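## Task

Take the sticky-note block off the desk and put it on the counter. The task fails if any carton on the desk ends up on the floor, or if the robot falls over or is left tilted.

## Robot and tools

ROBOT. A LinearBot: a base that can drive in any direction, a column about 1.7 m high, and a carriage riding up and down it (lift_m). The carriage carries two identical arms, left and right, each with six joints and a two-finger gripper. Arm bases sit about 0.57 m + lift_m above the floor; carriage parts hang about 0.15 m below them. A hand reaches 0.78 m from its shoulder but only about 0.38 m below its arm base. A hand is about 0.16 m long, 0.1 m wide (0.14 m open); fingertips are about 0.005 m thick in the closing direction and 0.02 m across; the wrist camera sticks out 0.11 m from the joint 6 axis on one side. Parked arm: joints 1 to 6 = 0, 0.05, 0.05, 1.45, 0, 0; parked, the robot is about 0.85 m wide, 0.65 m long. Cameras: carriage_camera (fixed, forward, tilted about 20 degrees down), left_wrist_camera and right_wrist_camera (looking past the fingertips).

FRAMES. All positions in metres. Base frame: origin on the floor under the base centre, x forward, y left, z up. left_hand and right_hand are reported in it, as the midpoint between the finger pads; quat_wxyz rotates base axes into hand axes (hand z along the fingers, fingers open along hand y; straight up with joints 1, 5, 6 at 0 gives (1, 0, 0, 0)). base_odometry is in the frame the base had at scene start, counts wheel turns only (slip counts as travel), heading in rad, left positive, -3.142 to 3.142. Turns and long strafes can leave a degree or two of unseen heading error.

move. Optional keys: base, joints, speeds, min_time_s, cameras. base holds exactly one relative offset from where the base last reported itself: translate_m (forward +, -2 to 2 m), strafe_m (left +, -2 to 2 m) or rotate_rad (counter-clockwise +, -6.3 to 6.3 rad). joints is one object naming any joints of either arm by key, each an absolute target: lift_m 0 to 1 m; joint1 -2.617 to 3.054 rad (yaw about vertical, 0 forward, + left); joint2 0 to 3.141 (shoulder: 0 upper arm back and level, 1.57 up, 3.14 forward level); joint3 0 to 3.141 (elbow, 0 folded, 3.14 straight); joint4 -1.57 to 1.57 (wrist pitch, + lifts fingertips); joint5 -1.57 to 1.57 (wrist yaw, + swings fingertips to the RIGHT); joint6 -2.094 to 2.094 (roll, + clockwise seen from forearm); gripper 0 to 0.093 m pad gap. Names are left_joint1_rad…left_joint6_rad, left_gripper_m and the right_ equivalents. Done tolerances: lift ±0.004, j1 ±0.02, j2 ±0.105, j3 ±0.06, j4 ±0.04, j5 ±0.025, j6 ±0.02, gripper ±0.004. speeds caps top speed for this action only: translate_m and strafe_m 0.02 to 0.5 m/s, rotate_rad 0.05 to 1.57 rad/s, lift_m 0.08 to 0.25 m/s (top values are defaults). min_time_s (0.1 to 8 s) sets a floor on how long each arm and gripper motion takes; it straightens arm paths (without it a 0.1 m move can stray about 2 cm). All motions start together. Omitted joints may keep chasing older targets. Unknown keys make a call invalid; out-of-range values get it refused, and a refusal or a stop cancels the rest of that reply's move, wait and finished_scene calls. cameras: list of names or "all"; [] for none.

Other tools: wait {seconds 0 to 10, cameras}; zoom_image {camera, region [x0,y0,x1,y1] pixels from top-left, at most 504 by 504}, only for a camera in the latest images; finished_scene {scene: the current scene's number}, irreversible; the goal must hold without the robot.

RESULTS. "move" is done or the worst status. base_status/joint_status: done (base: wheels turned fully, even if slipping); off_target (resting short, may still push); contact_stop or time_out (target dropped, holding); not_followed (a self-collision check withheld an arm's targets; grippers still act; to recover send one arm its current readings with joint 1 swung away, then the other in a later call); limit_stop_at_motor_heat (resend target). on_its_own lists uncommanded actions; "held at" is a target. motor_effort: percent of max, + toward larger values, [peak]; large fixed per-motor error; lift effort falling while lowering means a hand rests on something. drive_wheels sign is meaningless. Joint torques are in joint order, include gravity, have offsets, and joints 1 to 3 wrap at ±28 N m. Gripper on a hard part reads up to 0.005 m narrower (some up to 0.002 wider); closed empty reads 0.000 to 0.003. Grip lightly just below the first-touch reading; about 0.005 m below it is full force (45 to 70 N per pad); soft items get crushed more. Open well above the reading to release. Hand readings run high, especially far out; 1 kg sags a level hand 7 to 25 cm.

CAUTIONS. Arms have no contact stop and spring to targets once freed; base drive can bend an arm and still say done. If stuck, back off about 0.2 m (or turn back); raising the lift frees a resting carriage. Never reverse under a table edge. Tipping risk grows with high carriage, outstretched or loaded arms, pushing, sudden stops; about 1.5 kg per forward-stretched hand can topple it; only images show lean. Never let the arms strike or squeeze each other, or a gripper close on the other's fingers. Stretched or loaded arms heat even while idle; MOTOR HOT appears at 75 °C, and at 100 °C the arm goes limp and drops things for 30 to 60 s; park to cool. Avoid drops, releasing moving items, slams, hard pushes, and knocking cartons off the desk. Loose items may occasionally be nudged. The robot holds its last command while you deliberate.

Each tool is called after "Emit:" as name(argument=value, ...) on one line, values as JSON.

## Session

Emit:
move()

Scene clock: 0.00 s.
Joint torques (N m): no reading
base_odometry: x=+0.000 y=+0.000 heading=+0.000
base_status: not commanded
joint_positions: lift_m=+0.300 left_joint1_rad=-0.010 left_joint2_rad=+0.044 left_joint3_rad=+0.048 left_joint4_rad=+1.430 left_joint5_rad=-0.008 left_joint6_rad=-0.004 left_gripper_m=+0.09396 right_joint1_rad=-0.011 right_joint2_rad=+0.047 right_joint3_rad=+0.039 right_joint4_rad=+1.421 right_joint5_rad=-0.003 right_joint6_rad=-0.048 right_gripper_m=+0.09396
joint_status: not commanded
motor_effort: lift_m=+29 drive_wheels=-1
left_hand: x=+0.2675 y=+0.3100 z=+1.2842 quat_wxyz=(+0.998, -0.004, +0.069, -0.007) (m; base frame)
right_hand: x=+0.2731 y=-0.3089 z=+1.2813 quat_wxyz=(+0.996, -0.003, +0.079, -0.029) (m; base frame)
pictures: carriage_camera, left_wrist_camera, right_wrist_camera
Images, in order (width x height): carriage_camera 504x504, left_wrist_camera 504x504, right_wrist_camera 504x504.

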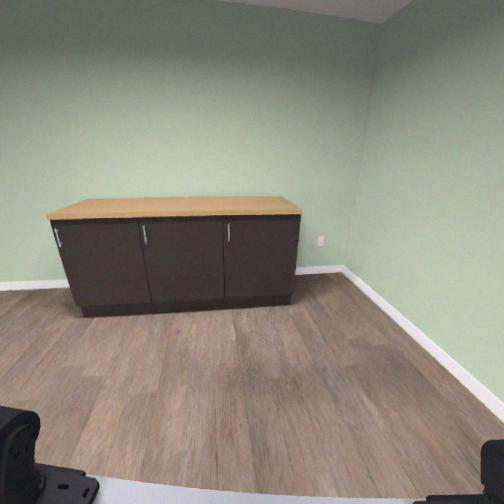

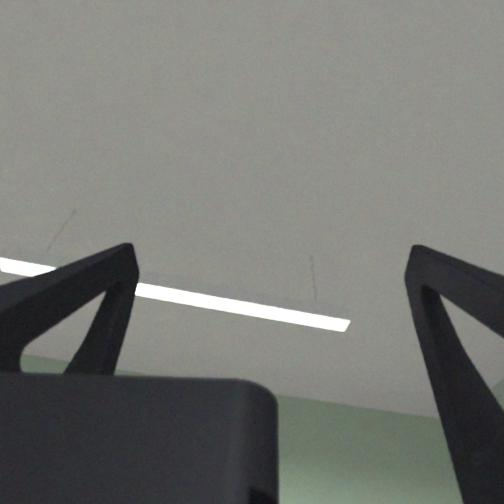

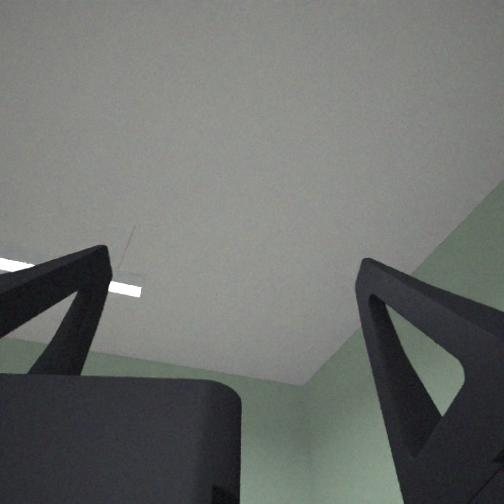

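Emit:
move(base={"rotate_rad": 1.4}, cameras=["carriage_camera"])

Emit:
move(base={"rotate_rad": 1.4}, cameras=["carriage_camera"])

Emit:
move(base={"rotate_rad": 1.4}, cameras=["carriage_camera"])

Scene clock: 8.40 s.
Joint torques (N m): left_arm=[0.57 4.23 5.98 -0.2 -0.1 -0.05] | right_arm=[-0.02 4.26 7.21 -0.03 0.01 -0.11]
move: done
base_odometry: x=+0.000 y=+0.000 heading=+1.399
base_status: done
joint_positions: lift_m=+0.300 left_joint1_rad=-0.010 left_joint2_rad=+0.044 left_joint3_rad=+0.048 left_joint4_rad=+1.430 left_joint5_rad=-0.008 left_joint6_rad=-0.004 left_gripper_m=+0.09397 right_joint1_rad=-0.011 right_joint2_rad=+0.047 right_joint3_rad=+0.039 right_joint4_rad=+1.420 right_joint5_rad=-0.003 right_joint6_rad=-0.048 right_gripper_m=+0.09397
joint_status: not commanded
motor_effort: lift_m=+29(30) drive_wheels=+5(20)
left_hand: x=+0.2675 y=+0.3100 z=+1.2842 quat_wxyz=(+0.998, -0.004, +0.069, -0.007) (m; base frame)
right_hand: x=+0.2734 y=-0.3089 z=+1.2813 quat_wxyz=(+0.996, -0.003, +0.079, -0.029) (m; base frame)
pictures: carriage_camera
Images, in order (width x height): carriage_camera 504x504.

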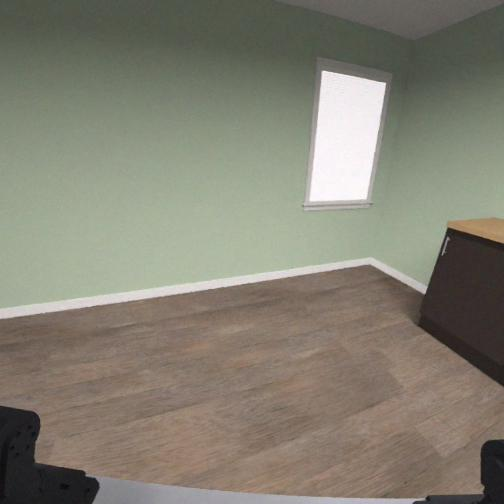

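Scene clock: 11.37 s.
Joint torques (N m): left_arm=[0.66 4.33 5.97 -0.2 -0.12 -0.05] | right_arm=[-0.05 4.21 7.2 -0.05 0.01 -0.11]
move: done
base_odometry: x=+0.000 y=+0.000 heading=+2.799
base_status: done
joint_positions: lift_m=+0.300 left_joint1_rad=-0.010 left_joint2_rad=+0.044 left_joint3_rad=+0.048 left_joint4_rad=+1.429 left_joint5_rad=-0.008 left_joint6_rad=-0.004 left_gripper_m=+0.09397 right_joint1_rad=-0.011 right_joint2_rad=+0.047 right_joint3_rad=+0.039 right_joint4_rad=+1.419 right_joint5_rad=-0.003 right_joint6_rad=-0.048 right_gripper_m=+0.09397
joint_status: not commanded
motor_effort: lift_m=+30(30) drive_wheels=+6(14)
left_hand: x=+0.2676 y=+0.3100 z=+1.2841 quat_wxyz=(+0.998, -0.004, +0.069, -0.007) (m; base frame)
right_hand: x=+0.2735 y=-0.3089 z=+1.2813 quat_wxyz=(+0.996, -0.003, +0.080, -0.029) (m; base frame)
pictures: carriage_camera
Images, in order (width x height): carriage_camera 504x504.

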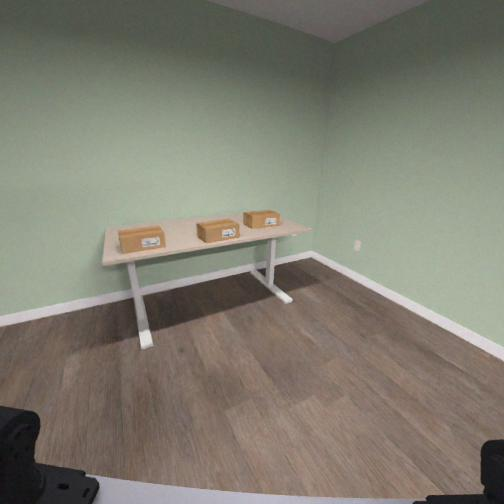

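Scene clock: 14.33 s.
Joint torques (N m): left_arm=[0.55 4.33 6.01 -0.19 -0.11 -0.05] | right_arm=[-0.01 4.26 7.19 -0.03 0 -0.12]
move: done
base_odometry: x=+0.000 y=+0.000 heading=-2.085
base_status: done
joint_positions: lift_m=+0.300 left_joint1_rad=-0.010 left_joint2_rad=+0.044 left_joint3_rad=+0.048 left_joint4_rad=+1.429 left_joint5_rad=-0.008 left_joint6_rad=-0.004 left_gripper_m=+0.09398 right_joint1_rad=-0.011 right_joint2_rad=+0.047 right_joint3_rad=+0.039 right_joint4_rad=+1.419 right_joint5_rad=-0.003 right_joint6_rad=-0.048 right_gripper_m=+0.09398
joint_status: not commanded
motor_effort: lift_m=+30(30) drive_wheels=+6(13)
left_hand: x=+0.2676 y=+0.3100 z=+1.2841 quat_wxyz=(+0.998, -0.004, +0.069, -0.007) (m; base frame)
right_hand: x=+0.2736 y=-0.3089 z=+1.2813 quat_wxyz=(+0.996, -0.003, +0.080, -0.029) (m; base frame)
pictures: carriage_camera
Images, in order (width x height): carriage_camera 504x504.

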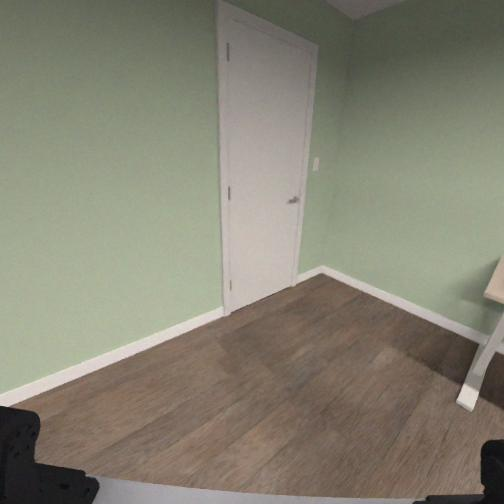

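Emit:
move(base={"rotate_rad": -1.0}, joints={"lift_m": 0.8}, cameras=["carriage_camera"])

Scene clock: 32.90 s.
Joint torques (N m): left_arm=[0.55 4.31 6 -0.19 -0.13 -0.06] | right_arm=[-0.03 4.23 7.17 -0.03 0.01 -0.11]
move: done
base_odometry: x=+0.000 y=+0.000 heading=-3.084
base_status: done
joint_positions: lift_m=+0.800 left_joint1_rad=-0.010 left_joint2_rad=+0.044 left_joint3_rad=+0.048 left_joint4_rad=+1.429 left_joint5_rad=-0.008 left_joint6_rad=-0.004 left_gripper_m=+0.09398 right_joint1_rad=-0.011 right_joint2_rad=+0.047 right_joint3_rad=+0.039 right_joint4_rad=+1.419 right_joint5_rad=-0.003 right_joint6_rad=-0.048 right_gripper_m=+0.09398
joint_status: all done
motor_effort: lift_m=+31(37) drive_wheels=+8(19)
left_hand: x=+0.2677 y=+0.3100 z=+1.7840 quat_wxyz=(+0.998, -0.004, +0.069, -0.007) (m; base frame)
right_hand: x=+0.2736 y=-0.3089 z=+1.7811 quat_wxyz=(+0.996, -0.003, +0.080, -0.029) (m; base frame)
pictures: carriage_camera
Images, in order (width x height): carriage_camera 504x504.

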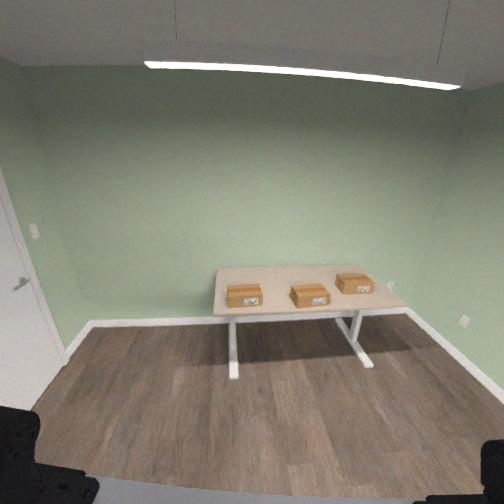

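Emit:
zoom_image(camera="carriage_camera", region=[204, 250, 414, 330])

Scaled by 2.400 from the camera's 504x504 image, which has a finer 720x720 frame.

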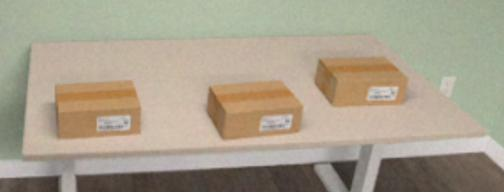

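Emit:
move(base={"rotate_rad": 0.086}, cameras=[])

Emit:
move(base={"strafe_m": -0.5}, cameras=[])

Emit:
move(base={"translate_m": 0.9}, joints={"lift_m": 0.9}, speeds={"translate_m": 0.4}, cameras=["carriage_camera"])

Scene clock: 56.17 s.
Joint torques (N m): left_arm=[0.62 4.33 5.98 -0.18 -0.1 -0.06] | right_arm=[-0.03 4.26 7.19 -0.02 0.01 -0.11]
move: done
base_odometry: x=+0.000 y=+0.000 heading=-2.999
base_status: done
joint_positions: lift_m=+0.800 left_joint1_rad=-0.010 left_joint2_rad=+0.044 left_joint3_rad=+0.048 left_joint4_rad=+1.428 left_joint5_rad=-0.008 left_joint6_rad=-0.004 left_gripper_m=+0.09398 right_joint1_rad=-0.011 right_joint2_rad=+0.047 right_joint3_rad=+0.039 right_joint4_rad=+1.419 right_joint5_rad=-0.003 right_joint6_rad=-0.048 right_gripper_m=+0.09398
joint_status: not commanded
motor_effort: lift_m=+31(31) drive_wheels=-10(13)
left_hand: x=+0.2678 y=+0.3101 z=+1.7840 quat_wxyz=(+0.998, -0.004, +0.069, -0.007) (m; base frame)
right_hand: x=+0.2736 y=-0.3089 z=+1.7811 quat_wxyz=(+0.996, -0.003, +0.080, -0.029) (m; base frame)
pictures: none
No camera images: "cameras" was empty.

Scene clock: 59.30 s.
Joint torques (N m): left_arm=[0.65 4.27 6.01 -0.18 -0.11 -0.05] | right_arm=[-0.1 4.27 7.19 -0.04 0 -0.11]
move: done
base_odometry: x=-0.071 y=+0.495 heading=-3.000
base_status: done
joint_positions: lift_m=+0.800 left_joint1_rad=-0.010 left_joint2_rad=+0.044 left_joint3_rad=+0.048 left_joint4_rad=+1.428 left_joint5_rad=-0.008 left_joint6_rad=-0.004 left_gripper_m=+0.09398 right_joint1_rad=-0.010 right_joint2_rad=+0.047 right_joint3_rad=+0.039 right_joint4_rad=+1.419 right_joint5_rad=-0.003 right_joint6_rad=-0.048 right_gripper_m=+0.09398
joint_status: not commanded
motor_effort: lift_m=+31(31) drive_wheels=-10(20)
left_hand: x=+0.2679 y=+0.3100 z=+1.7840 quat_wxyz=(+0.998, -0.004, +0.069, -0.006) (m; base frame)
right_hand: x=+0.2736 y=-0.3089 z=+1.7811 quat_wxyz=(+0.996, -0.003, +0.080, -0.029) (m; base frame)
pictures: none
No camera images: "cameras" was empty.

Scene clock: 63.57 s.
Joint torques (N m): left_arm=[0.59 4.36 5.94 -0.18 -0.12 -0.05] | right_arm=[-0.05 4.26 7.17 -0.03 0.01 -0.12]
move: done
base_odometry: x=-0.962 y=+0.369 heading=-3.000
base_status: done
joint_positions: lift_m=+0.900 left_joint1_rad=-0.010 left_joint2_rad=+0.044 left_joint3_rad=+0.048 left_joint4_rad=+1.429 left_joint5_rad=-0.008 left_joint6_rad=-0.004 left_gripper_m=+0.09398 right_joint1_rad=-0.010 right_joint2_rad=+0.047 right_joint3_rad=+0.039 right_joint4_rad=+1.419 right_joint5_rad=-0.003 right_joint6_rad=-0.048 right_gripper_m=+0.09398
joint_status: all done
motor_effort: lift_m=+31(38) drive_wheels=-6(13)
left_hand: x=+0.2677 y=+0.3100 z=+1.8840 quat_wxyz=(+0.998, -0.004, +0.069, -0.006) (m; base frame)
right_hand: x=+0.2735 y=-0.3089 z=+1.8812 quat_wxyz=(+0.996, -0.003, +0.080, -0.029) (m; base frame)
pictures: carriage_camera
Images, in order (width x height): carriage_camera 504x504.

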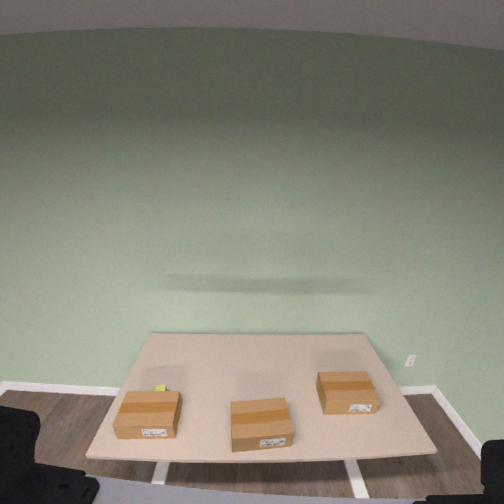

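Emit:
zoom_image(camera="carriage_camera", region=[90, 330, 250, 470])

Scaled by 3.150 from the camera's 504x504 image, which has a finer 720x720 frame.

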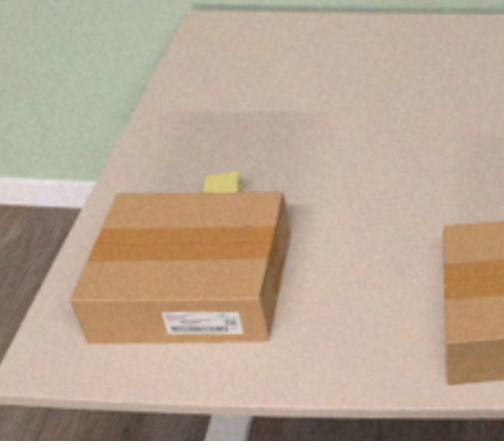

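Emit:
move(joints={"left_joint1_rad": 0, "left_joint2_rad": 0.8, "left_joint3_rad": 0.8, "left_joint4_rad": 0.0, "left_joint5_rad": 0, "left_joint6_rad": 0}, cameras=["left_wrist_camera"])

Emit:
move(joints={"left_joint1_rad": 0, "left_joint2_rad": 0.8, "left_joint3_rad": 0.8, "left_joint4_rad": -1.5}, cameras=["left_wrist_camera"])

Emit:
move(joints={"left_joint1_rad": 0, "left_joint2_rad": 1.57, "left_joint3_rad": 1.57, "left_joint4_rad": -1.5}, cameras=["left_wrist_camera"])

Emit:
move(joints={"left_joint1_rad": 0, "left_joint2_rad": 1.57, "left_joint3_rad": 0.9, "left_joint4_rad": -0.9}, cameras=["left_wrist_camera"])

Emit:
move(joints={"left_joint1_rad": 0, "left_joint2_rad": 1.57, "left_joint3_rad": 0.9, "left_joint4_rad": -0.9, "left_joint5_rad": 0.5}, cameras=["left_wrist_camera"])

Scene clock: 117.50 s.
Joint torques (N m): left_arm=[0.99 -1.03 11.02 2.42 -0.03 -0.02] | right_arm=[-0.06 4.19 7.2 -0.03 0.01 -0.12]
move: done
base_odometry: x=-0.962 y=+0.369 heading=-3.000
base_status: not commanded
joint_positions: lift_m=+0.900 left_joint1_rad=-0.005 left_joint2_rad=+0.796 left_joint3_rad=+0.774 left_joint4_rad=+0.022 left_joint5_rad=-0.007 left_joint6_rad=-0.004 left_gripper_m=+0.09398 right_joint1_rad=-0.010 right_joint2_rad=+0.047 right_joint3_rad=+0.039 right_joint4_rad=+1.419 right_joint5_rad=-0.003 right_joint6_rad=-0.048 right_gripper_m=+0.09398
joint_status: all done
motor_effort: lift_m=+31(31) drive_wheels=-6(7)
left_hand: x=+0.5603 y=+0.3084 z=+1.8109 quat_wxyz=(+0.707, -0.002, +0.707, -0.001) (m; base frame)
right_hand: x=+0.2735 y=-0.3089 z=+1.8812 quat_wxyz=(+0.996, -0.003, +0.080, -0.029) (m; base frame)
pictures: left_wrist_camera
Images, in order (width x height): left_wrist_camera 504x504.

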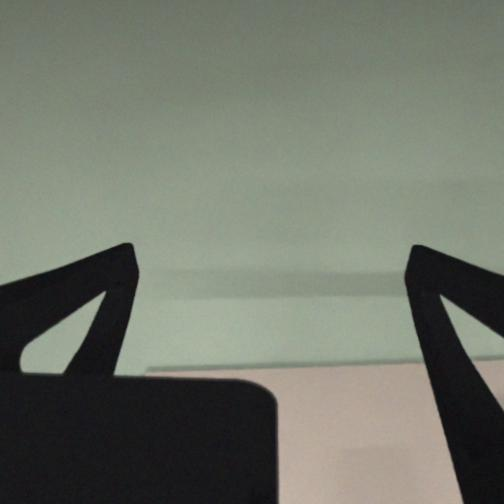

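Scene clock: 119.30 s.
Joint torques (N m): left_arm=[1.03 0.62 9.02 0.58 -0.03 -0.01] | right_arm=[-0.08 4.26 7.23 -0.04 0 -0.13]
move: done
base_odometry: x=-0.962 y=+0.369 heading=-3.000
base_status: not commanded
joint_positions: lift_m=+0.900 left_joint1_rad=-0.005 left_joint2_rad=+0.796 left_joint3_rad=+0.778 left_joint4_rad=-1.484 left_joint5_rad=-0.007 left_joint6_rad=-0.004 left_gripper_m=+0.09398 right_joint1_rad=-0.010 right_joint2_rad=+0.047 right_joint3_rad=+0.039 right_joint4_rad=+1.419 right_joint5_rad=-0.003 right_joint6_rad=-0.048 right_gripper_m=+0.09398
joint_status: all done
motor_effort: lift_m=+31(31) drive_wheels=-5(7)
left_hand: x=+0.3310 y=+0.3096 z=+1.5667 quat_wxyz=(+0.034, +0.001, +0.999, +0.003) (m; base frame)
right_hand: x=+0.2735 y=-0.3089 z=+1.8812 quat_wxyz=(+0.996, -0.003, +0.080, -0.029) (m; base frame)
pictures: left_wrist_camera
Images, in order (width x height): left_wrist_camera 504x504.

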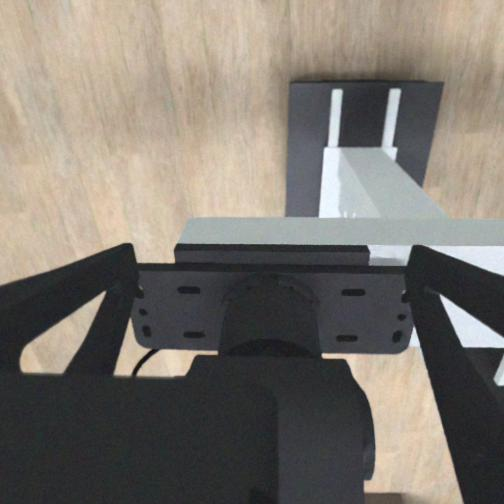

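Scene clock: 120.63 s.
Joint torques (N m): left_arm=[1.03 -6.46 8.99 0.66 -0.04 0] | right_arm=[-0.08 4.29 7.21 -0.04 0.01 -0.11]
move: done
base_odometry: x=-0.962 y=+0.369 heading=-3.000
base_status: not commanded
joint_positions: lift_m=+0.900 left_joint1_rad=-0.005 left_joint2_rad=+1.561 left_joint3_rad=+1.548 left_joint4_rad=-1.493 left_joint5_rad=-0.007 left_joint6_rad=-0.004 left_gripper_m=+0.09398 right_joint1_rad=-0.010 right_joint2_rad=+0.047 right_joint3_rad=+0.039 right_joint4_rad=+1.419 right_joint5_rad=-0.003 right_joint6_rad=-0.048 right_gripper_m=+0.09398
joint_status: all done
motor_effort: lift_m=+31(31) drive_wheels=-5(7)
left_hand: x=+0.5118 y=+0.3087 z=+1.6435 quat_wxyz=(+0.033, +0.001, +0.999, +0.003) (m; base frame)
right_hand: x=+0.2735 y=-0.3089 z=+1.8812 quat_wxyz=(+0.996, -0.003, +0.080, -0.029) (m; base frame)
pictures: left_wrist_camera
Images, in order (width x height): left_wrist_camera 504x504.

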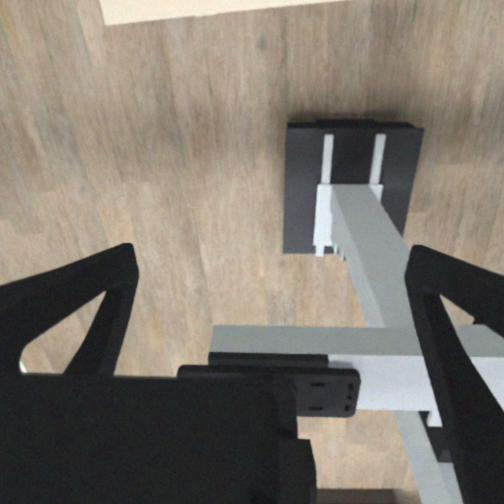

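Scene clock: 122.13 s.
Joint torques (N m): left_arm=[1.02 -6.5 5.26 0.78 -0.04 -0.01] | right_arm=[-0.06 4.22 7.24 -0.03 0.01 -0.11]
move: done
base_odometry: x=-0.962 y=+0.369 heading=-3.000
base_status: not commanded
joint_positions: lift_m=+0.900 left_joint1_rad=-0.005 left_joint2_rad=+1.563 left_joint3_rad=+0.912 left_joint4_rad=-0.912 left_joint5_rad=-0.007 left_joint6_rad=-0.004 left_gripper_m=+0.09398 right_joint1_rad=-0.010 right_joint2_rad=+0.047 right_joint3_rad=+0.039 right_joint4_rad=+1.419 right_joint5_rad=-0.003 right_joint6_rad=-0.048 right_gripper_m=+0.09398
joint_status: all done
motor_effort: lift_m=+31(31) drive_wheels=-6(7)
left_hand: x=+0.4837 y=+0.3087 z=+1.4852 quat_wxyz=(+0.004, +0.001, +1.000, +0.003) (m; base frame)
right_hand: x=+0.2735 y=-0.3089 z=+1.8812 quat_wxyz=(+0.996, -0.003, +0.080, -0.029) (m; base frame)
pictures: left_wrist_camera
Images, in order (width x height): left_wrist_camera 504x504.

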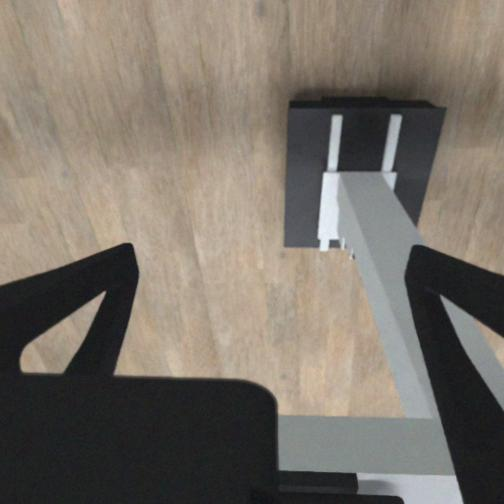

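Scene clock: 123.20 s.
Joint torques (N m): left_arm=[0.91 -6.5 5.26 0.74 0.28 0.03] | right_arm=[-0.12 4.26 7.19 -0.06 0.01 -0.12]
move: done
base_odometry: x=-0.962 y=+0.369 heading=-3.000
base_status: not commanded
joint_positions: lift_m=+0.900 left_joint1_rad=-0.004 left_joint2_rad=+1.563 left_joint3_rad=+0.912 left_joint4_rad=-0.911 left_joint5_rad=+0.492 left_joint6_rad=-0.004 left_gripper_m=+0.09398 right_joint1_rad=-0.010 right_joint2_rad=+0.047 right_joint3_rad=+0.039 right_joint4_rad=+1.419 right_joint5_rad=-0.003 right_joint6_rad=-0.048 right_gripper_m=+0.09398
joint_status: all done
motor_effort: lift_m=+31(31) drive_wheels=-4(7)
left_hand: x=+0.4836 y=+0.2268 z=+1.5056 quat_wxyz=(+0.003, +0.001, +0.970, -0.244) (m; base frame)
right_hand: x=+0.2735 y=-0.3089 z=+1.8812 quat_wxyz=(+0.996, -0.003, +0.080, -0.029) (m; base frame)
pictures: left_wrist_camera
Images, in order (width x height): left_wrist_camera 504x504.

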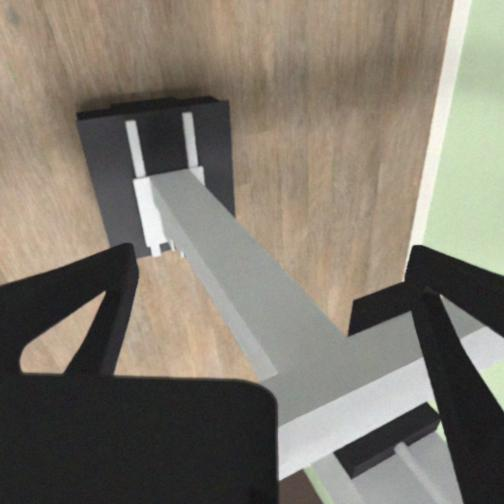

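Emit:
move(joints={"left_joint1_rad": -0.5, "left_joint5_rad": 0, "left_gripper_m": 0.0}, cameras=["carriage_camera", "left_wrist_camera"])

Emit:
move(joints={"left_joint1_rad": -0.5, "left_joint2_rad": 2.2, "left_joint3_rad": 1.6, "left_joint4_rad": -0.97}, min_time_s=2, cameras=["carriage_camera", "left_wrist_camera"])

Emit:
move(joints={"left_joint1_rad": 0.2, "left_joint2_rad": 2.4, "left_joint3_rad": 2.4, "left_joint4_rad": -1.57}, min_time_s=2, cameras=["carriage_camera", "left_wrist_camera"])

Scene clock: 179.40 s.
Joint torques (N m): left_arm=[0.36 -6.5 5.29 0.69 -0.21 -0.01] | right_arm=[-0.06 4.26 7.21 -0.04 0.01 -0.11]
move: done
base_odometry: x=-0.962 y=+0.369 heading=-3.000
base_status: not commanded
joint_positions: lift_m=+0.900 left_joint1_rad=-0.496 left_joint2_rad=+1.563 left_joint3_rad=+0.912 left_joint4_rad=-0.906 left_joint5_rad=+0.009 left_joint6_rad=-0.004 left_gripper_m=+0.00030 right_joint1_rad=-0.010 right_joint2_rad=+0.047 right_joint3_rad=+0.039 right_joint4_rad=+1.419 right_joint5_rad=-0.003 right_joint6_rad=-0.048 right_gripper_m=+0.09398
joint_status: all done
motor_effort: lift_m=+31(31) drive_wheels=-7(7)
left_hand: x=+0.4540 y=+0.1874 z=+1.4852 quat_wxyz=(+0.005, +0.244, +0.970, -0.006) (m; base frame)
right_hand: x=+0.2735 y=-0.3089 z=+1.8812 quat_wxyz=(+0.996, -0.003, +0.080, -0.029) (m; base frame)
pictures: carriage_camera, left_wrist_camera
Images, in order (width x height): carriage_camera 504x504, left_wrist_camera 504x504.

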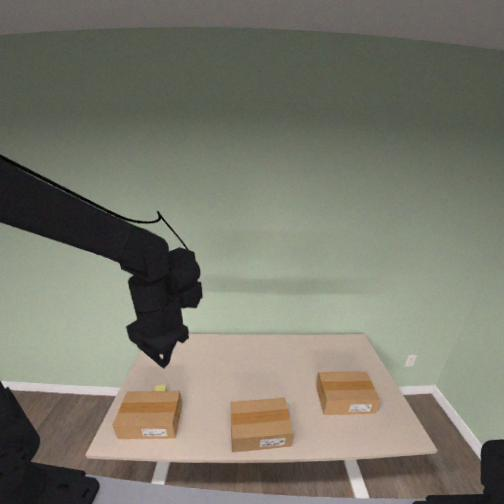

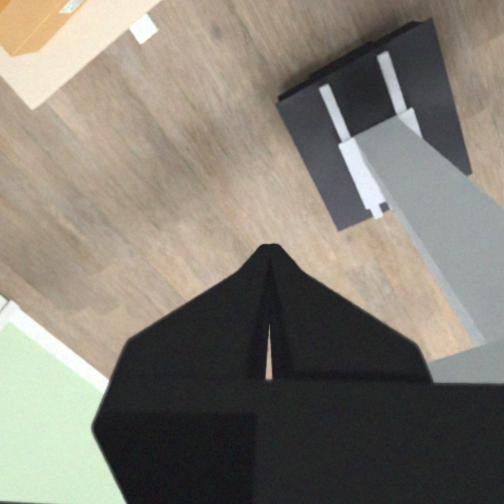

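Scene clock: 181.70 s.
Joint torques (N m): left_arm=[0.34 -11.78 8.76 0.41 -0.2 0.01] | right_arm=[-0.08 4.23 7.2 -0.02 0.01 -0.12]
move: done
base_odometry: x=-0.962 y=+0.369 heading=-3.000
base_status: not commanded
joint_positions: lift_m=+0.900 left_joint1_rad=-0.496 left_joint2_rad=+2.180 left_joint3_rad=+1.578 left_joint4_rad=-0.954 left_joint5_rad=+0.007 left_joint6_rad=-0.004 left_gripper_m=+0.00030 right_joint1_rad=-0.010 right_joint2_rad=+0.047 right_joint3_rad=+0.039 right_joint4_rad=+1.419 right_joint5_rad=-0.003 right_joint6_rad=-0.048 right_gripper_m=+0.09398
joint_status: all done
motor_effort: lift_m=+31(31) drive_wheels=-5(8)
left_hand: x=+0.5933 y=+0.1123 z=+1.4493 quat_wxyz=(+0.006, +0.244, +0.970, -0.005) (m; base frame)
right_hand: x=+0.2735 y=-0.3089 z=+1.8812 quat_wxyz=(+0.996, -0.003, +0.080, -0.029) (m; base frame)
pictures: carriage_camera, left_wrist_camera
Images, in order (width x height): carriage_camera 504x504, left_wrist_camera 504x504.

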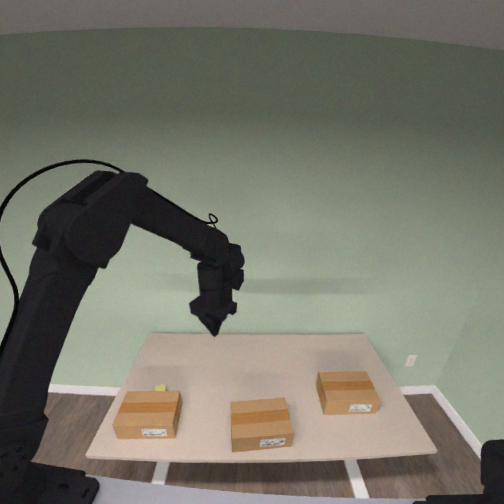

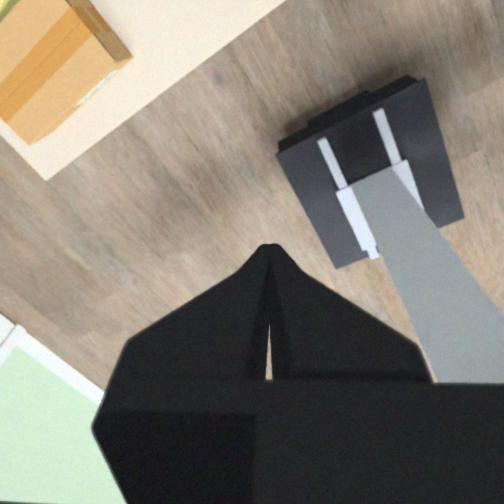

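Scene clock: 184.03 s.
Joint torques (N m): left_arm=[0.83 -13.31 8.81 0.41 -0.17 -0.01] | right_arm=[-0.06 4.23 7.19 -0.03 0.01 -0.12]
move: done
base_odometry: x=-0.962 y=+0.369 heading=-3.000
base_status: not commanded
joint_positions: lift_m=+0.900 left_joint1_rad=+0.198 left_joint2_rad=+2.377 left_joint3_rad=+2.378 left_joint4_rad=-1.554 left_joint5_rad=+0.004 left_joint6_rad=-0.004 left_gripper_m=+0.00030 right_joint1_rad=-0.010 right_joint2_rad=+0.047 right_joint3_rad=+0.039 right_joint4_rad=+1.419 right_joint5_rad=-0.003 right_joint6_rad=-0.048 right_gripper_m=+0.09398
joint_status: all done
motor_effort: lift_m=+31(31) drive_wheels=-5(8)
left_hand: x=+0.6838 y=+0.3987 z=+1.5650 quat_wxyz=(+0.009, -0.101, +0.995, -0.001) (m; base frame)
right_hand: x=+0.2735 y=-0.3089 z=+1.8812 quat_wxyz=(+0.996, -0.003, +0.080, -0.029) (m; base frame)
pictures: carriage_camera, left_wrist_camera
Images, in order (width x height): carriage_camera 504x504, left_wrist_camera 504x504.

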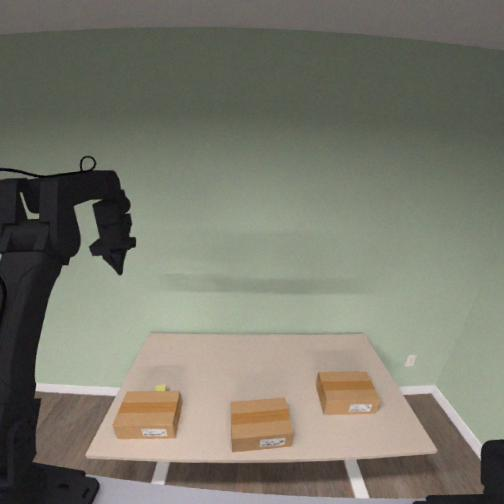

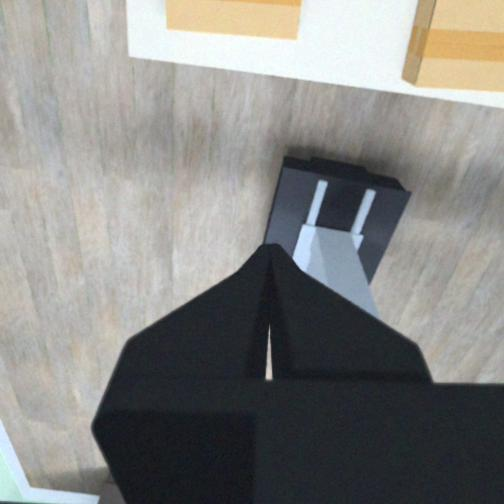

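Emit:
move(joints={"left_joint1_rad": 0, "left_joint2_rad": 0.05, "left_joint3_rad": 0.05, "left_joint4_rad": 1.45, "left_joint5_rad": 0, "left_joint6_rad": 0, "left_gripper_m": 0.093}, cameras=["carriage_camera"])

Emit:
zoom_image(camera="carriage_camera", region=[70, 320, 270, 480])

Emit:
zoom_image(camera="carriage_camera", region=[270, 320, 470, 480])

Emit:
move(base={"strafe_m": 0.4}, cameras=["carriage_camera"])

Emit:
zoom_image(camera="carriage_camera", region=[200, 320, 400, 480])

Emit:
move(base={"translate_m": -0.6}, cameras=["carriage_camera"])

Emit:
zoom_image(camera="carriage_camera", region=[200, 250, 400, 410])

Scene clock: 218.47 s.
Joint torques (N m): left_arm=[0.21 3.49 4.63 -0.06 -0.17 -0.01] | right_arm=[-0.05 4.26 7.19 -0.03 0 -0.12]
move: done
base_odometry: x=-0.962 y=+0.369 heading=-3.000
base_status: not commanded
joint_positions: lift_m=+0.900 left_joint1_rad=+0.006 left_joint2_rad=+0.059 left_joint3_rad=+0.063 left_joint4_rad=+1.435 left_joint5_rad=+0.004 left_joint6_rad=-0.004 left_gripper_m=+0.09292 right_joint1_rad=-0.010 right_joint2_rad=+0.047 right_joint3_rad=+0.039 right_joint4_rad=+1.419 right_joint5_rad=-0.003 right_joint6_rad=-0.048 right_gripper_m=+0.09398
joint_status: all done
motor_effort: lift_m=+31(31) drive_wheels=+3(8)
left_hand: x=+0.2662 y=+0.3085 z=+1.8883 quat_wxyz=(+0.998, +0.002, +0.066, +0.001) (m; base frame)
right_hand: x=+0.2735 y=-0.3089 z=+1.8812 quat_wxyz=(+0.996, -0.003, +0.080, -0.029) (m; base frame)
pictures: carriage_camera
Images, in order (width x height): carriage_camera 504x504.

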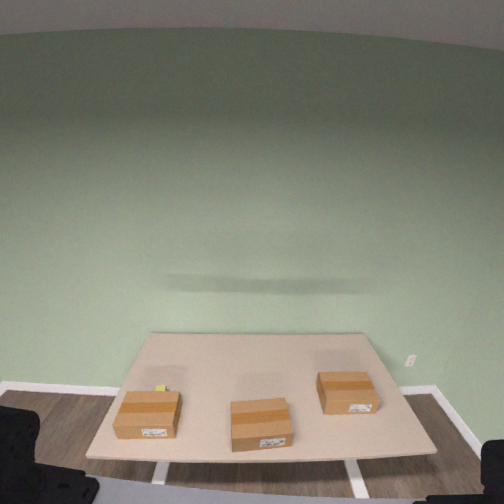

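Scaled by 2.520 from the camera's 504x504 image, which has a finer 720x720 frame.

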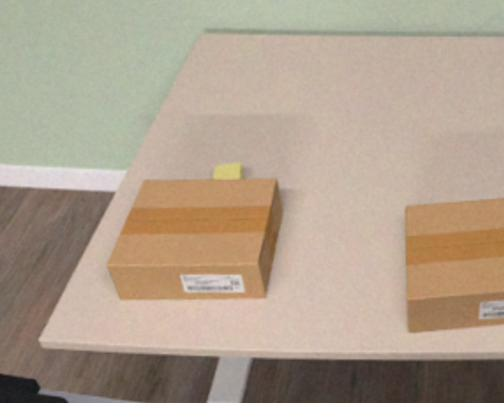

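Scaled by 2.520 from the camera's 504x504 image, which has a finer 720x720 frame.

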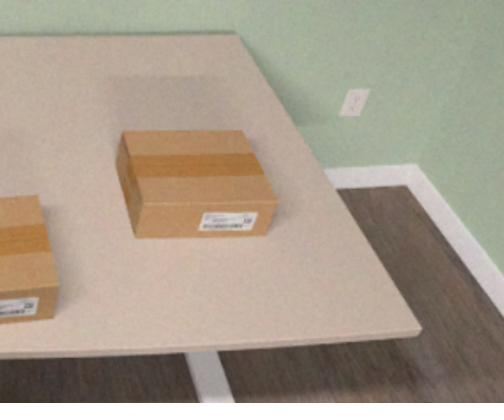

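Scene clock: 221.40 s.
Joint torques (N m): left_arm=[0.27 3.48 4.64 -0.07 -0.15 -0.01] | right_arm=[-0.02 4.22 7.19 -0.03 0.01 -0.12]
move: done
base_odometry: x=-0.906 y=-0.027 heading=-3.001
base_status: done
joint_positions: lift_m=+0.900 left_joint1_rad=+0.003 left_joint2_rad=+0.059 left_joint3_rad=+0.063 left_joint4_rad=+1.438 left_joint5_rad=+0.002 left_joint6_rad=-0.004 left_gripper_m=+0.09292 right_joint1_rad=-0.011 right_joint2_rad=+0.047 right_joint3_rad=+0.039 right_joint4_rad=+1.419 right_joint5_rad=-0.003 right_joint6_rad=-0.048 right_gripper_m=+0.09398
joint_status: not commanded
motor_effort: lift_m=+31(31) drive_wheels=+4(12)
left_hand: x=+0.2656 y=+0.3087 z=+1.8883 quat_wxyz=(+0.998, +0.001, +0.065, -0.001) (m; base frame)
right_hand: x=+0.2735 y=-0.3090 z=+1.8812 quat_wxyz=(+0.996, -0.003, +0.080, -0.029) (m; base frame)
pictures: carriage_camera
Images, in order (width x height): carriage_camera 504x504.

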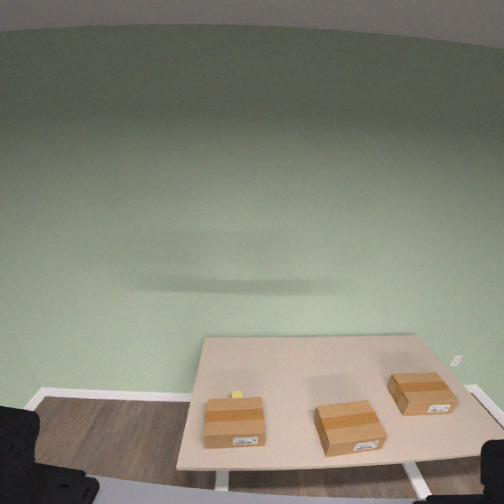

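Scaled by 2.520 from the camera's 504x504 image, which has a finer 720x720 frame.

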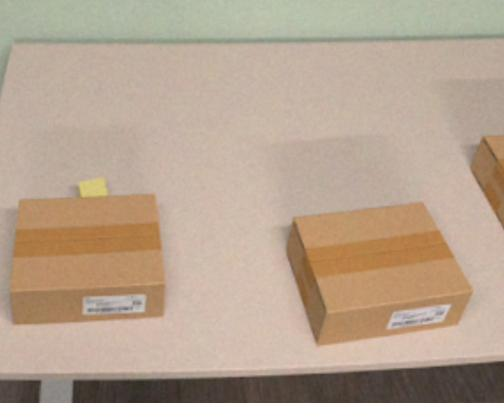

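Scene clock: 224.90 s.
Joint torques (N m): left_arm=[0.38 3.47 4.7 -0.21 -0.15 -0.01] | right_arm=[-0.01 4.29 7.19 -0.07 0 -0.12]
move: done
base_odometry: x=-0.312 y=+0.057 heading=-3.001
base_status: done
joint_positions: lift_m=+0.900 left_joint1_rad=+0.003 left_joint2_rad=+0.059 left_joint3_rad=+0.063 left_joint4_rad=+1.445 left_joint5_rad=+0.002 left_joint6_rad=-0.004 left_gripper_m=+0.09292 right_joint1_rad=-0.011 right_joint2_rad=+0.047 right_joint3_rad=+0.039 right_joint4_rad=+1.420 right_joint5_rad=-0.003 right_joint6_rad=-0.048 right_gripper_m=+0.09398
joint_status: not commanded
motor_effort: lift_m=+31(31) drive_wheels=-3(10)
left_hand: x=+0.2639 y=+0.3087 z=+1.8886 quat_wxyz=(+0.998, +0.001, +0.061, -0.001) (m; base frame)
right_hand: x=+0.2732 y=-0.3090 z=+1.8812 quat_wxyz=(+0.996, -0.003, +0.079, -0.029) (m; base frame)
pictures: carriage_camera
Images, in order (width x height): carriage_camera 504x504.

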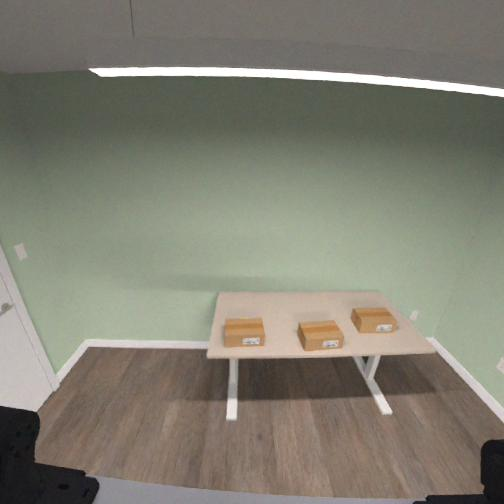

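Scaled by 2.520 from the camera's 504x504 image, which has a finer 720x720 frame.

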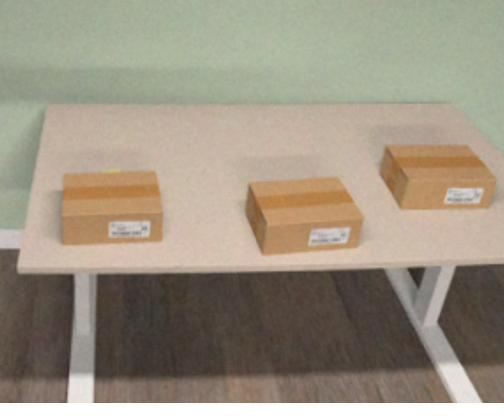

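Emit:
move(base={"strafe_m": -0.226}, cameras=["carriage_camera"])

Emit:
move(base={"translate_m": 0.6}, cameras=["carriage_camera"])

Emit:
zoom_image(camera="carriage_camera", region=[100, 320, 300, 480])

Scene clock: 390.90 s.
Joint torques (N m): left_arm=[0.43 3.48 4.63 -0.18 -0.15 0] | right_arm=[-0.05 4.25 7.21 -0.06 0 -0.12]
move: done
base_odometry: x=-0.343 y=+0.281 heading=-3.002
base_status: done
joint_positions: lift_m=+0.900 left_joint1_rad=+0.002 left_joint2_rad=+0.059 left_joint3_rad=+0.063 left_joint4_rad=+1.445 left_joint5_rad=+0.002 left_joint6_rad=-0.004 left_gripper_m=+0.09292 right_joint1_rad=-0.011 right_joint2_rad=+0.047 right_joint3_rad=+0.039 right_joint4_rad=+1.420 right_joint5_rad=-0.003 right_joint6_rad=-0.048 right_gripper_m=+0.09398
joint_status: not commanded
motor_effort: lift_m=+31(31) drive_wheels=-5(11)
left_hand: x=+0.2639 y=+0.3087 z=+1.8886 quat_wxyz=(+0.998, +0.001, +0.061, -0.001) (m; base frame)
right_hand: x=+0.2732 y=-0.3089 z=+1.8812 quat_wxyz=(+0.996, -0.003, +0.079, -0.029) (m; base frame)
pictures: carriage_camera
Images, in order (width x height): carriage_camera 504x504.

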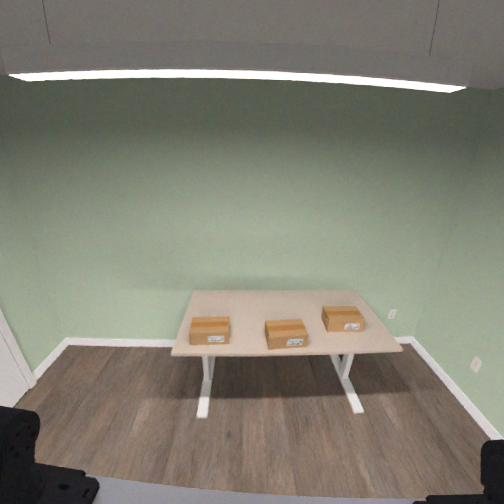

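Scene clock: 394.40 s.
Joint torques (N m): left_arm=[0.46 3.58 4.7 -0.23 -0.15 0] | right_arm=[-0.05 4.29 7.12 -0.01 0 -0.12]
move: done
base_odometry: x=-0.937 y=+0.198 heading=-3.002
base_status: done
joint_positions: lift_m=+0.900 left_joint1_rad=+0.002 left_joint2_rad=+0.059 left_joint3_rad=+0.063 left_joint4_rad=+1.447 left_joint5_rad=+0.002 left_joint6_rad=-0.004 left_gripper_m=+0.09292 right_joint1_rad=-0.011 right_joint2_rad=+0.047 right_joint3_rad=+0.039 right_joint4_rad=+1.418 right_joint5_rad=-0.003 right_joint6_rad=-0.048 right_gripper_m=+0.09398
joint_status: not commanded
motor_effort: lift_m=+31(31) drive_wheels=-7(15)
left_hand: x=+0.2633 y=+0.3087 z=+1.8886 quat_wxyz=(+0.998, +0.001, +0.060, -0.001) (m; base frame)
right_hand: x=+0.2738 y=-0.3090 z=+1.8811 quat_wxyz=(+0.996, -0.003, +0.080, -0.029) (m; base frame)
pictures: carriage_camera
Images, in order (width x height): carriage_camera 504x504.

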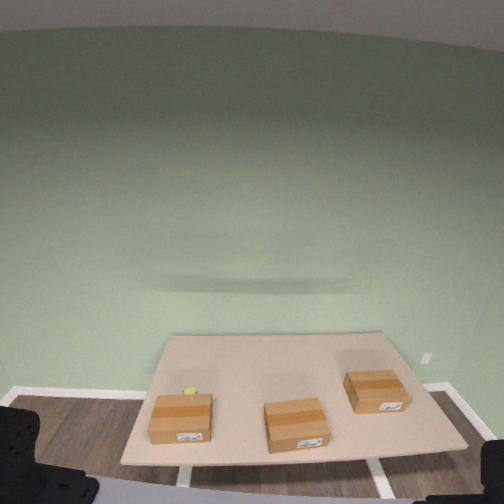

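Scaled by 2.520 from the camera's 504x504 image, which has a finer 720x720 frame.

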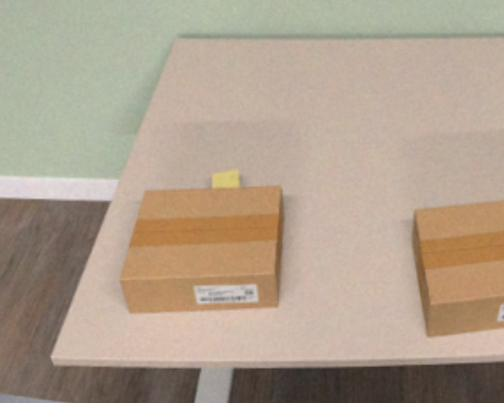

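Emit:
move(base={"translate_m": 0.15}, joints={"lift_m": 0.6, "left_joint1_rad": 0.06, "left_joint2_rad": 3.01, "left_joint3_rad": 2.207, "left_joint4_rad": -0.768, "left_joint5_rad": 0, "left_joint6_rad": 0, "left_gripper_m": 0.093}, min_time_s=2, cameras=["carriage_camera", "left_wrist_camera"])

Scene clock: 418.37 s.
Joint torques (N m): left_arm=[0.98 -16.55 7.83 0.37 -0.13 -0.01] | right_arm=[-0.06 4.23 7.16 -0.01 0.01 -0.12]
move: done
base_odometry: x=-1.086 y=+0.177 heading=-3.003
base_status: done
joint_positions: lift_m=+0.600 left_joint1_rad=+0.056 left_joint2_rad=+2.998 left_joint3_rad=+2.188 left_joint4_rad=-0.752 left_joint5_rad=+0.001 left_joint6_rad=-0.004 left_gripper_m=+0.09292 right_joint1_rad=-0.011 right_joint2_rad=+0.047 right_joint3_rad=+0.039 right_joint4_rad=+1.417 right_joint5_rad=-0.003 right_joint6_rad=-0.048 right_gripper_m=+0.09398
joint_status: all done
motor_effort: lift_m=+28(29) drive_wheels=-9(13)
left_hand: x=+0.7277 y=+0.3363 z=+0.9238 quat_wxyz=(+0.004, -0.030, +1.000, -0.001) (m; base frame)
right_hand: x=+0.2741 y=-0.3090 z=+1.5813 quat_wxyz=(+0.996, -0.003, +0.081, -0.029) (m; base frame)
pictures: carriage_camera, left_wrist_camera
Images, in order (width x height): carriage_camera 504x504, left_wrist_camera 504x504.

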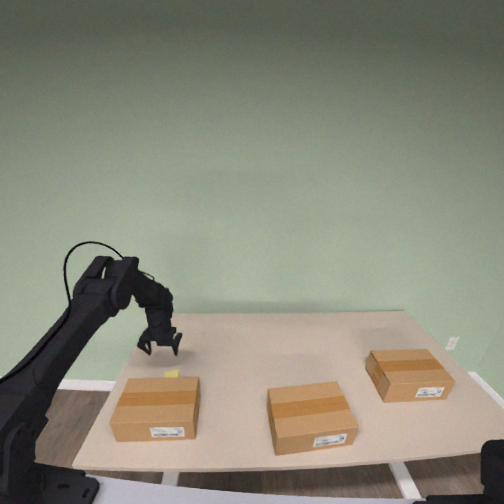

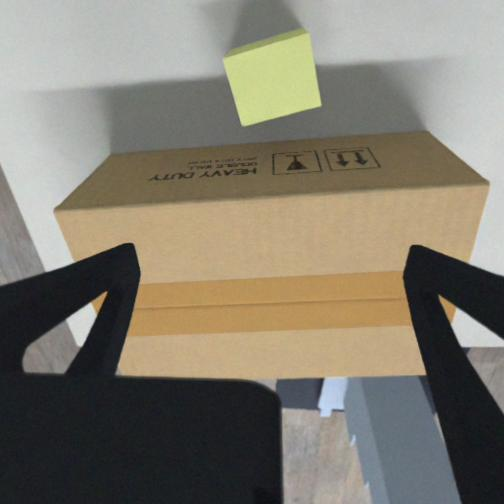

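Emit:
move(base={"translate_m": 0.025}, joints={"lift_m": 0.52, "left_joint6_rad": -0.28}, cameras=["carriage_camera", "left_wrist_camera"])

Scene clock: 436.40 s.
Joint torques (N m): left_arm=[0.92 -16.9 7.16 0.48 -0.15 -0.12] | right_arm=[-0.08 4.21 7.28 0.01 0 -0.12]
move: done
base_odometry: x=-1.111 y=+0.174 heading=-3.004
base_status: done
joint_positions: lift_m=+0.520 left_joint1_rad=+0.057 left_joint2_rad=+3.001 left_joint3_rad=+2.193 left_joint4_rad=-0.761 left_joint5_rad=+0.001 left_joint6_rad=-0.270 left_gripper_m=+0.09292 right_joint1_rad=-0.011 right_joint2_rad=+0.047 right_joint3_rad=+0.039 right_joint4_rad=+1.417 right_joint5_rad=-0.003 right_joint6_rad=-0.048 right_gripper_m=+0.09398
joint_status: all done
motor_effort: lift_m=+27(29) drive_wheels=-7(14)
left_hand: x=+0.7264 y=+0.3368 z=+0.8435 quat_wxyz=(+0.001, -0.163, +0.987, -0.001) (m; base frame)
right_hand: x=+0.2741 y=-0.3090 z=+1.5014 quat_wxyz=(+0.996, -0.003, +0.081, -0.029) (m; base frame)
pictures: carriage_camera, left_wrist_camera
Images, in order (width x height): carriage_camera 504x504, left_wrist_camera 504x504.

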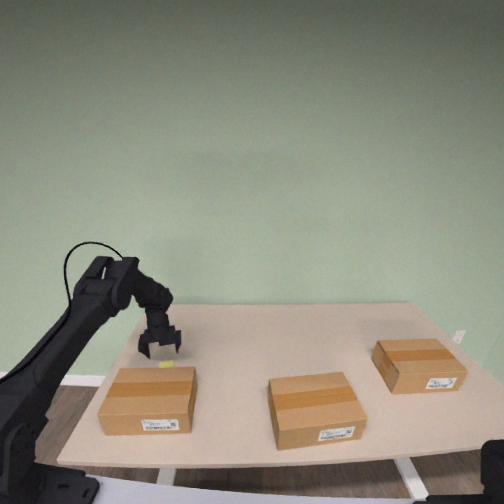

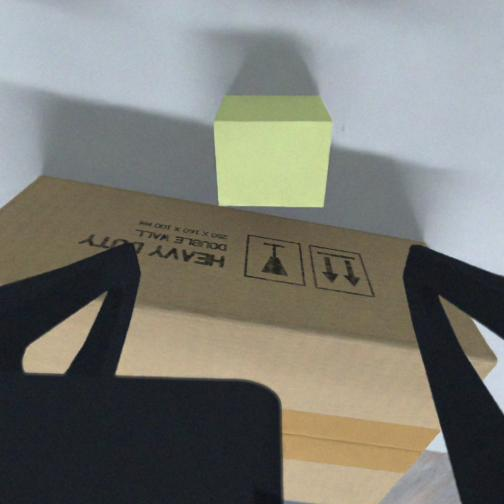

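Emit:
move(joints={"lift_m": 0.45}, speeds={"lift_m": 0.12}, cameras=["carriage_camera", "left_wrist_camera"])

Scene clock: 453.87 s.
Joint torques (N m): left_arm=[0.98 -17.02 7.05 0.53 -0.16 -0.15] | right_arm=[-0.05 4.22 7.19 0 0.01 -0.12]
move: done
base_odometry: x=-1.111 y=+0.174 heading=-3.004
base_status: not commanded
joint_positions: lift_m=+0.450 left_joint1_rad=+0.057 left_joint2_rad=+3.003 left_joint3_rad=+2.196 left_joint4_rad=-0.763 left_joint5_rad=+0.001 left_joint6_rad=-0.272 left_gripper_m=+0.09292 right_joint1_rad=-0.011 right_joint2_rad=+0.047 right_joint3_rad=+0.039 right_joint4_rad=+1.417 right_joint5_rad=-0.003 right_joint6_rad=-0.048 right_gripper_m=+0.09398
joint_status: all done
motor_effort: lift_m=+28(29) drive_wheels=+2(9)
left_hand: x=+0.7265 y=+0.3368 z=+0.7735 quat_wxyz=(+0.000, -0.163, +0.987, -0.001) (m; base frame)
right_hand: x=+0.2741 y=-0.3090 z=+1.4314 quat_wxyz=(+0.996, -0.003, +0.081, -0.029) (m; base frame)
pictures: carriage_camera, left_wrist_camera
Images, in order (width x height): carriage_camera 504x504, left_wrist_camera 504x504.

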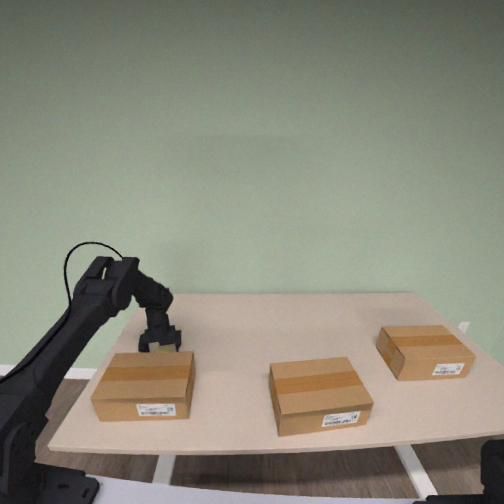

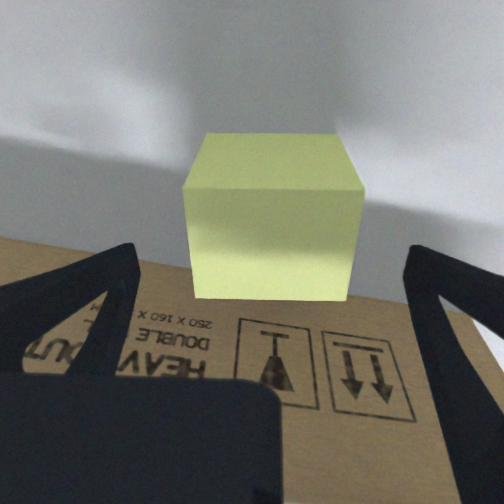

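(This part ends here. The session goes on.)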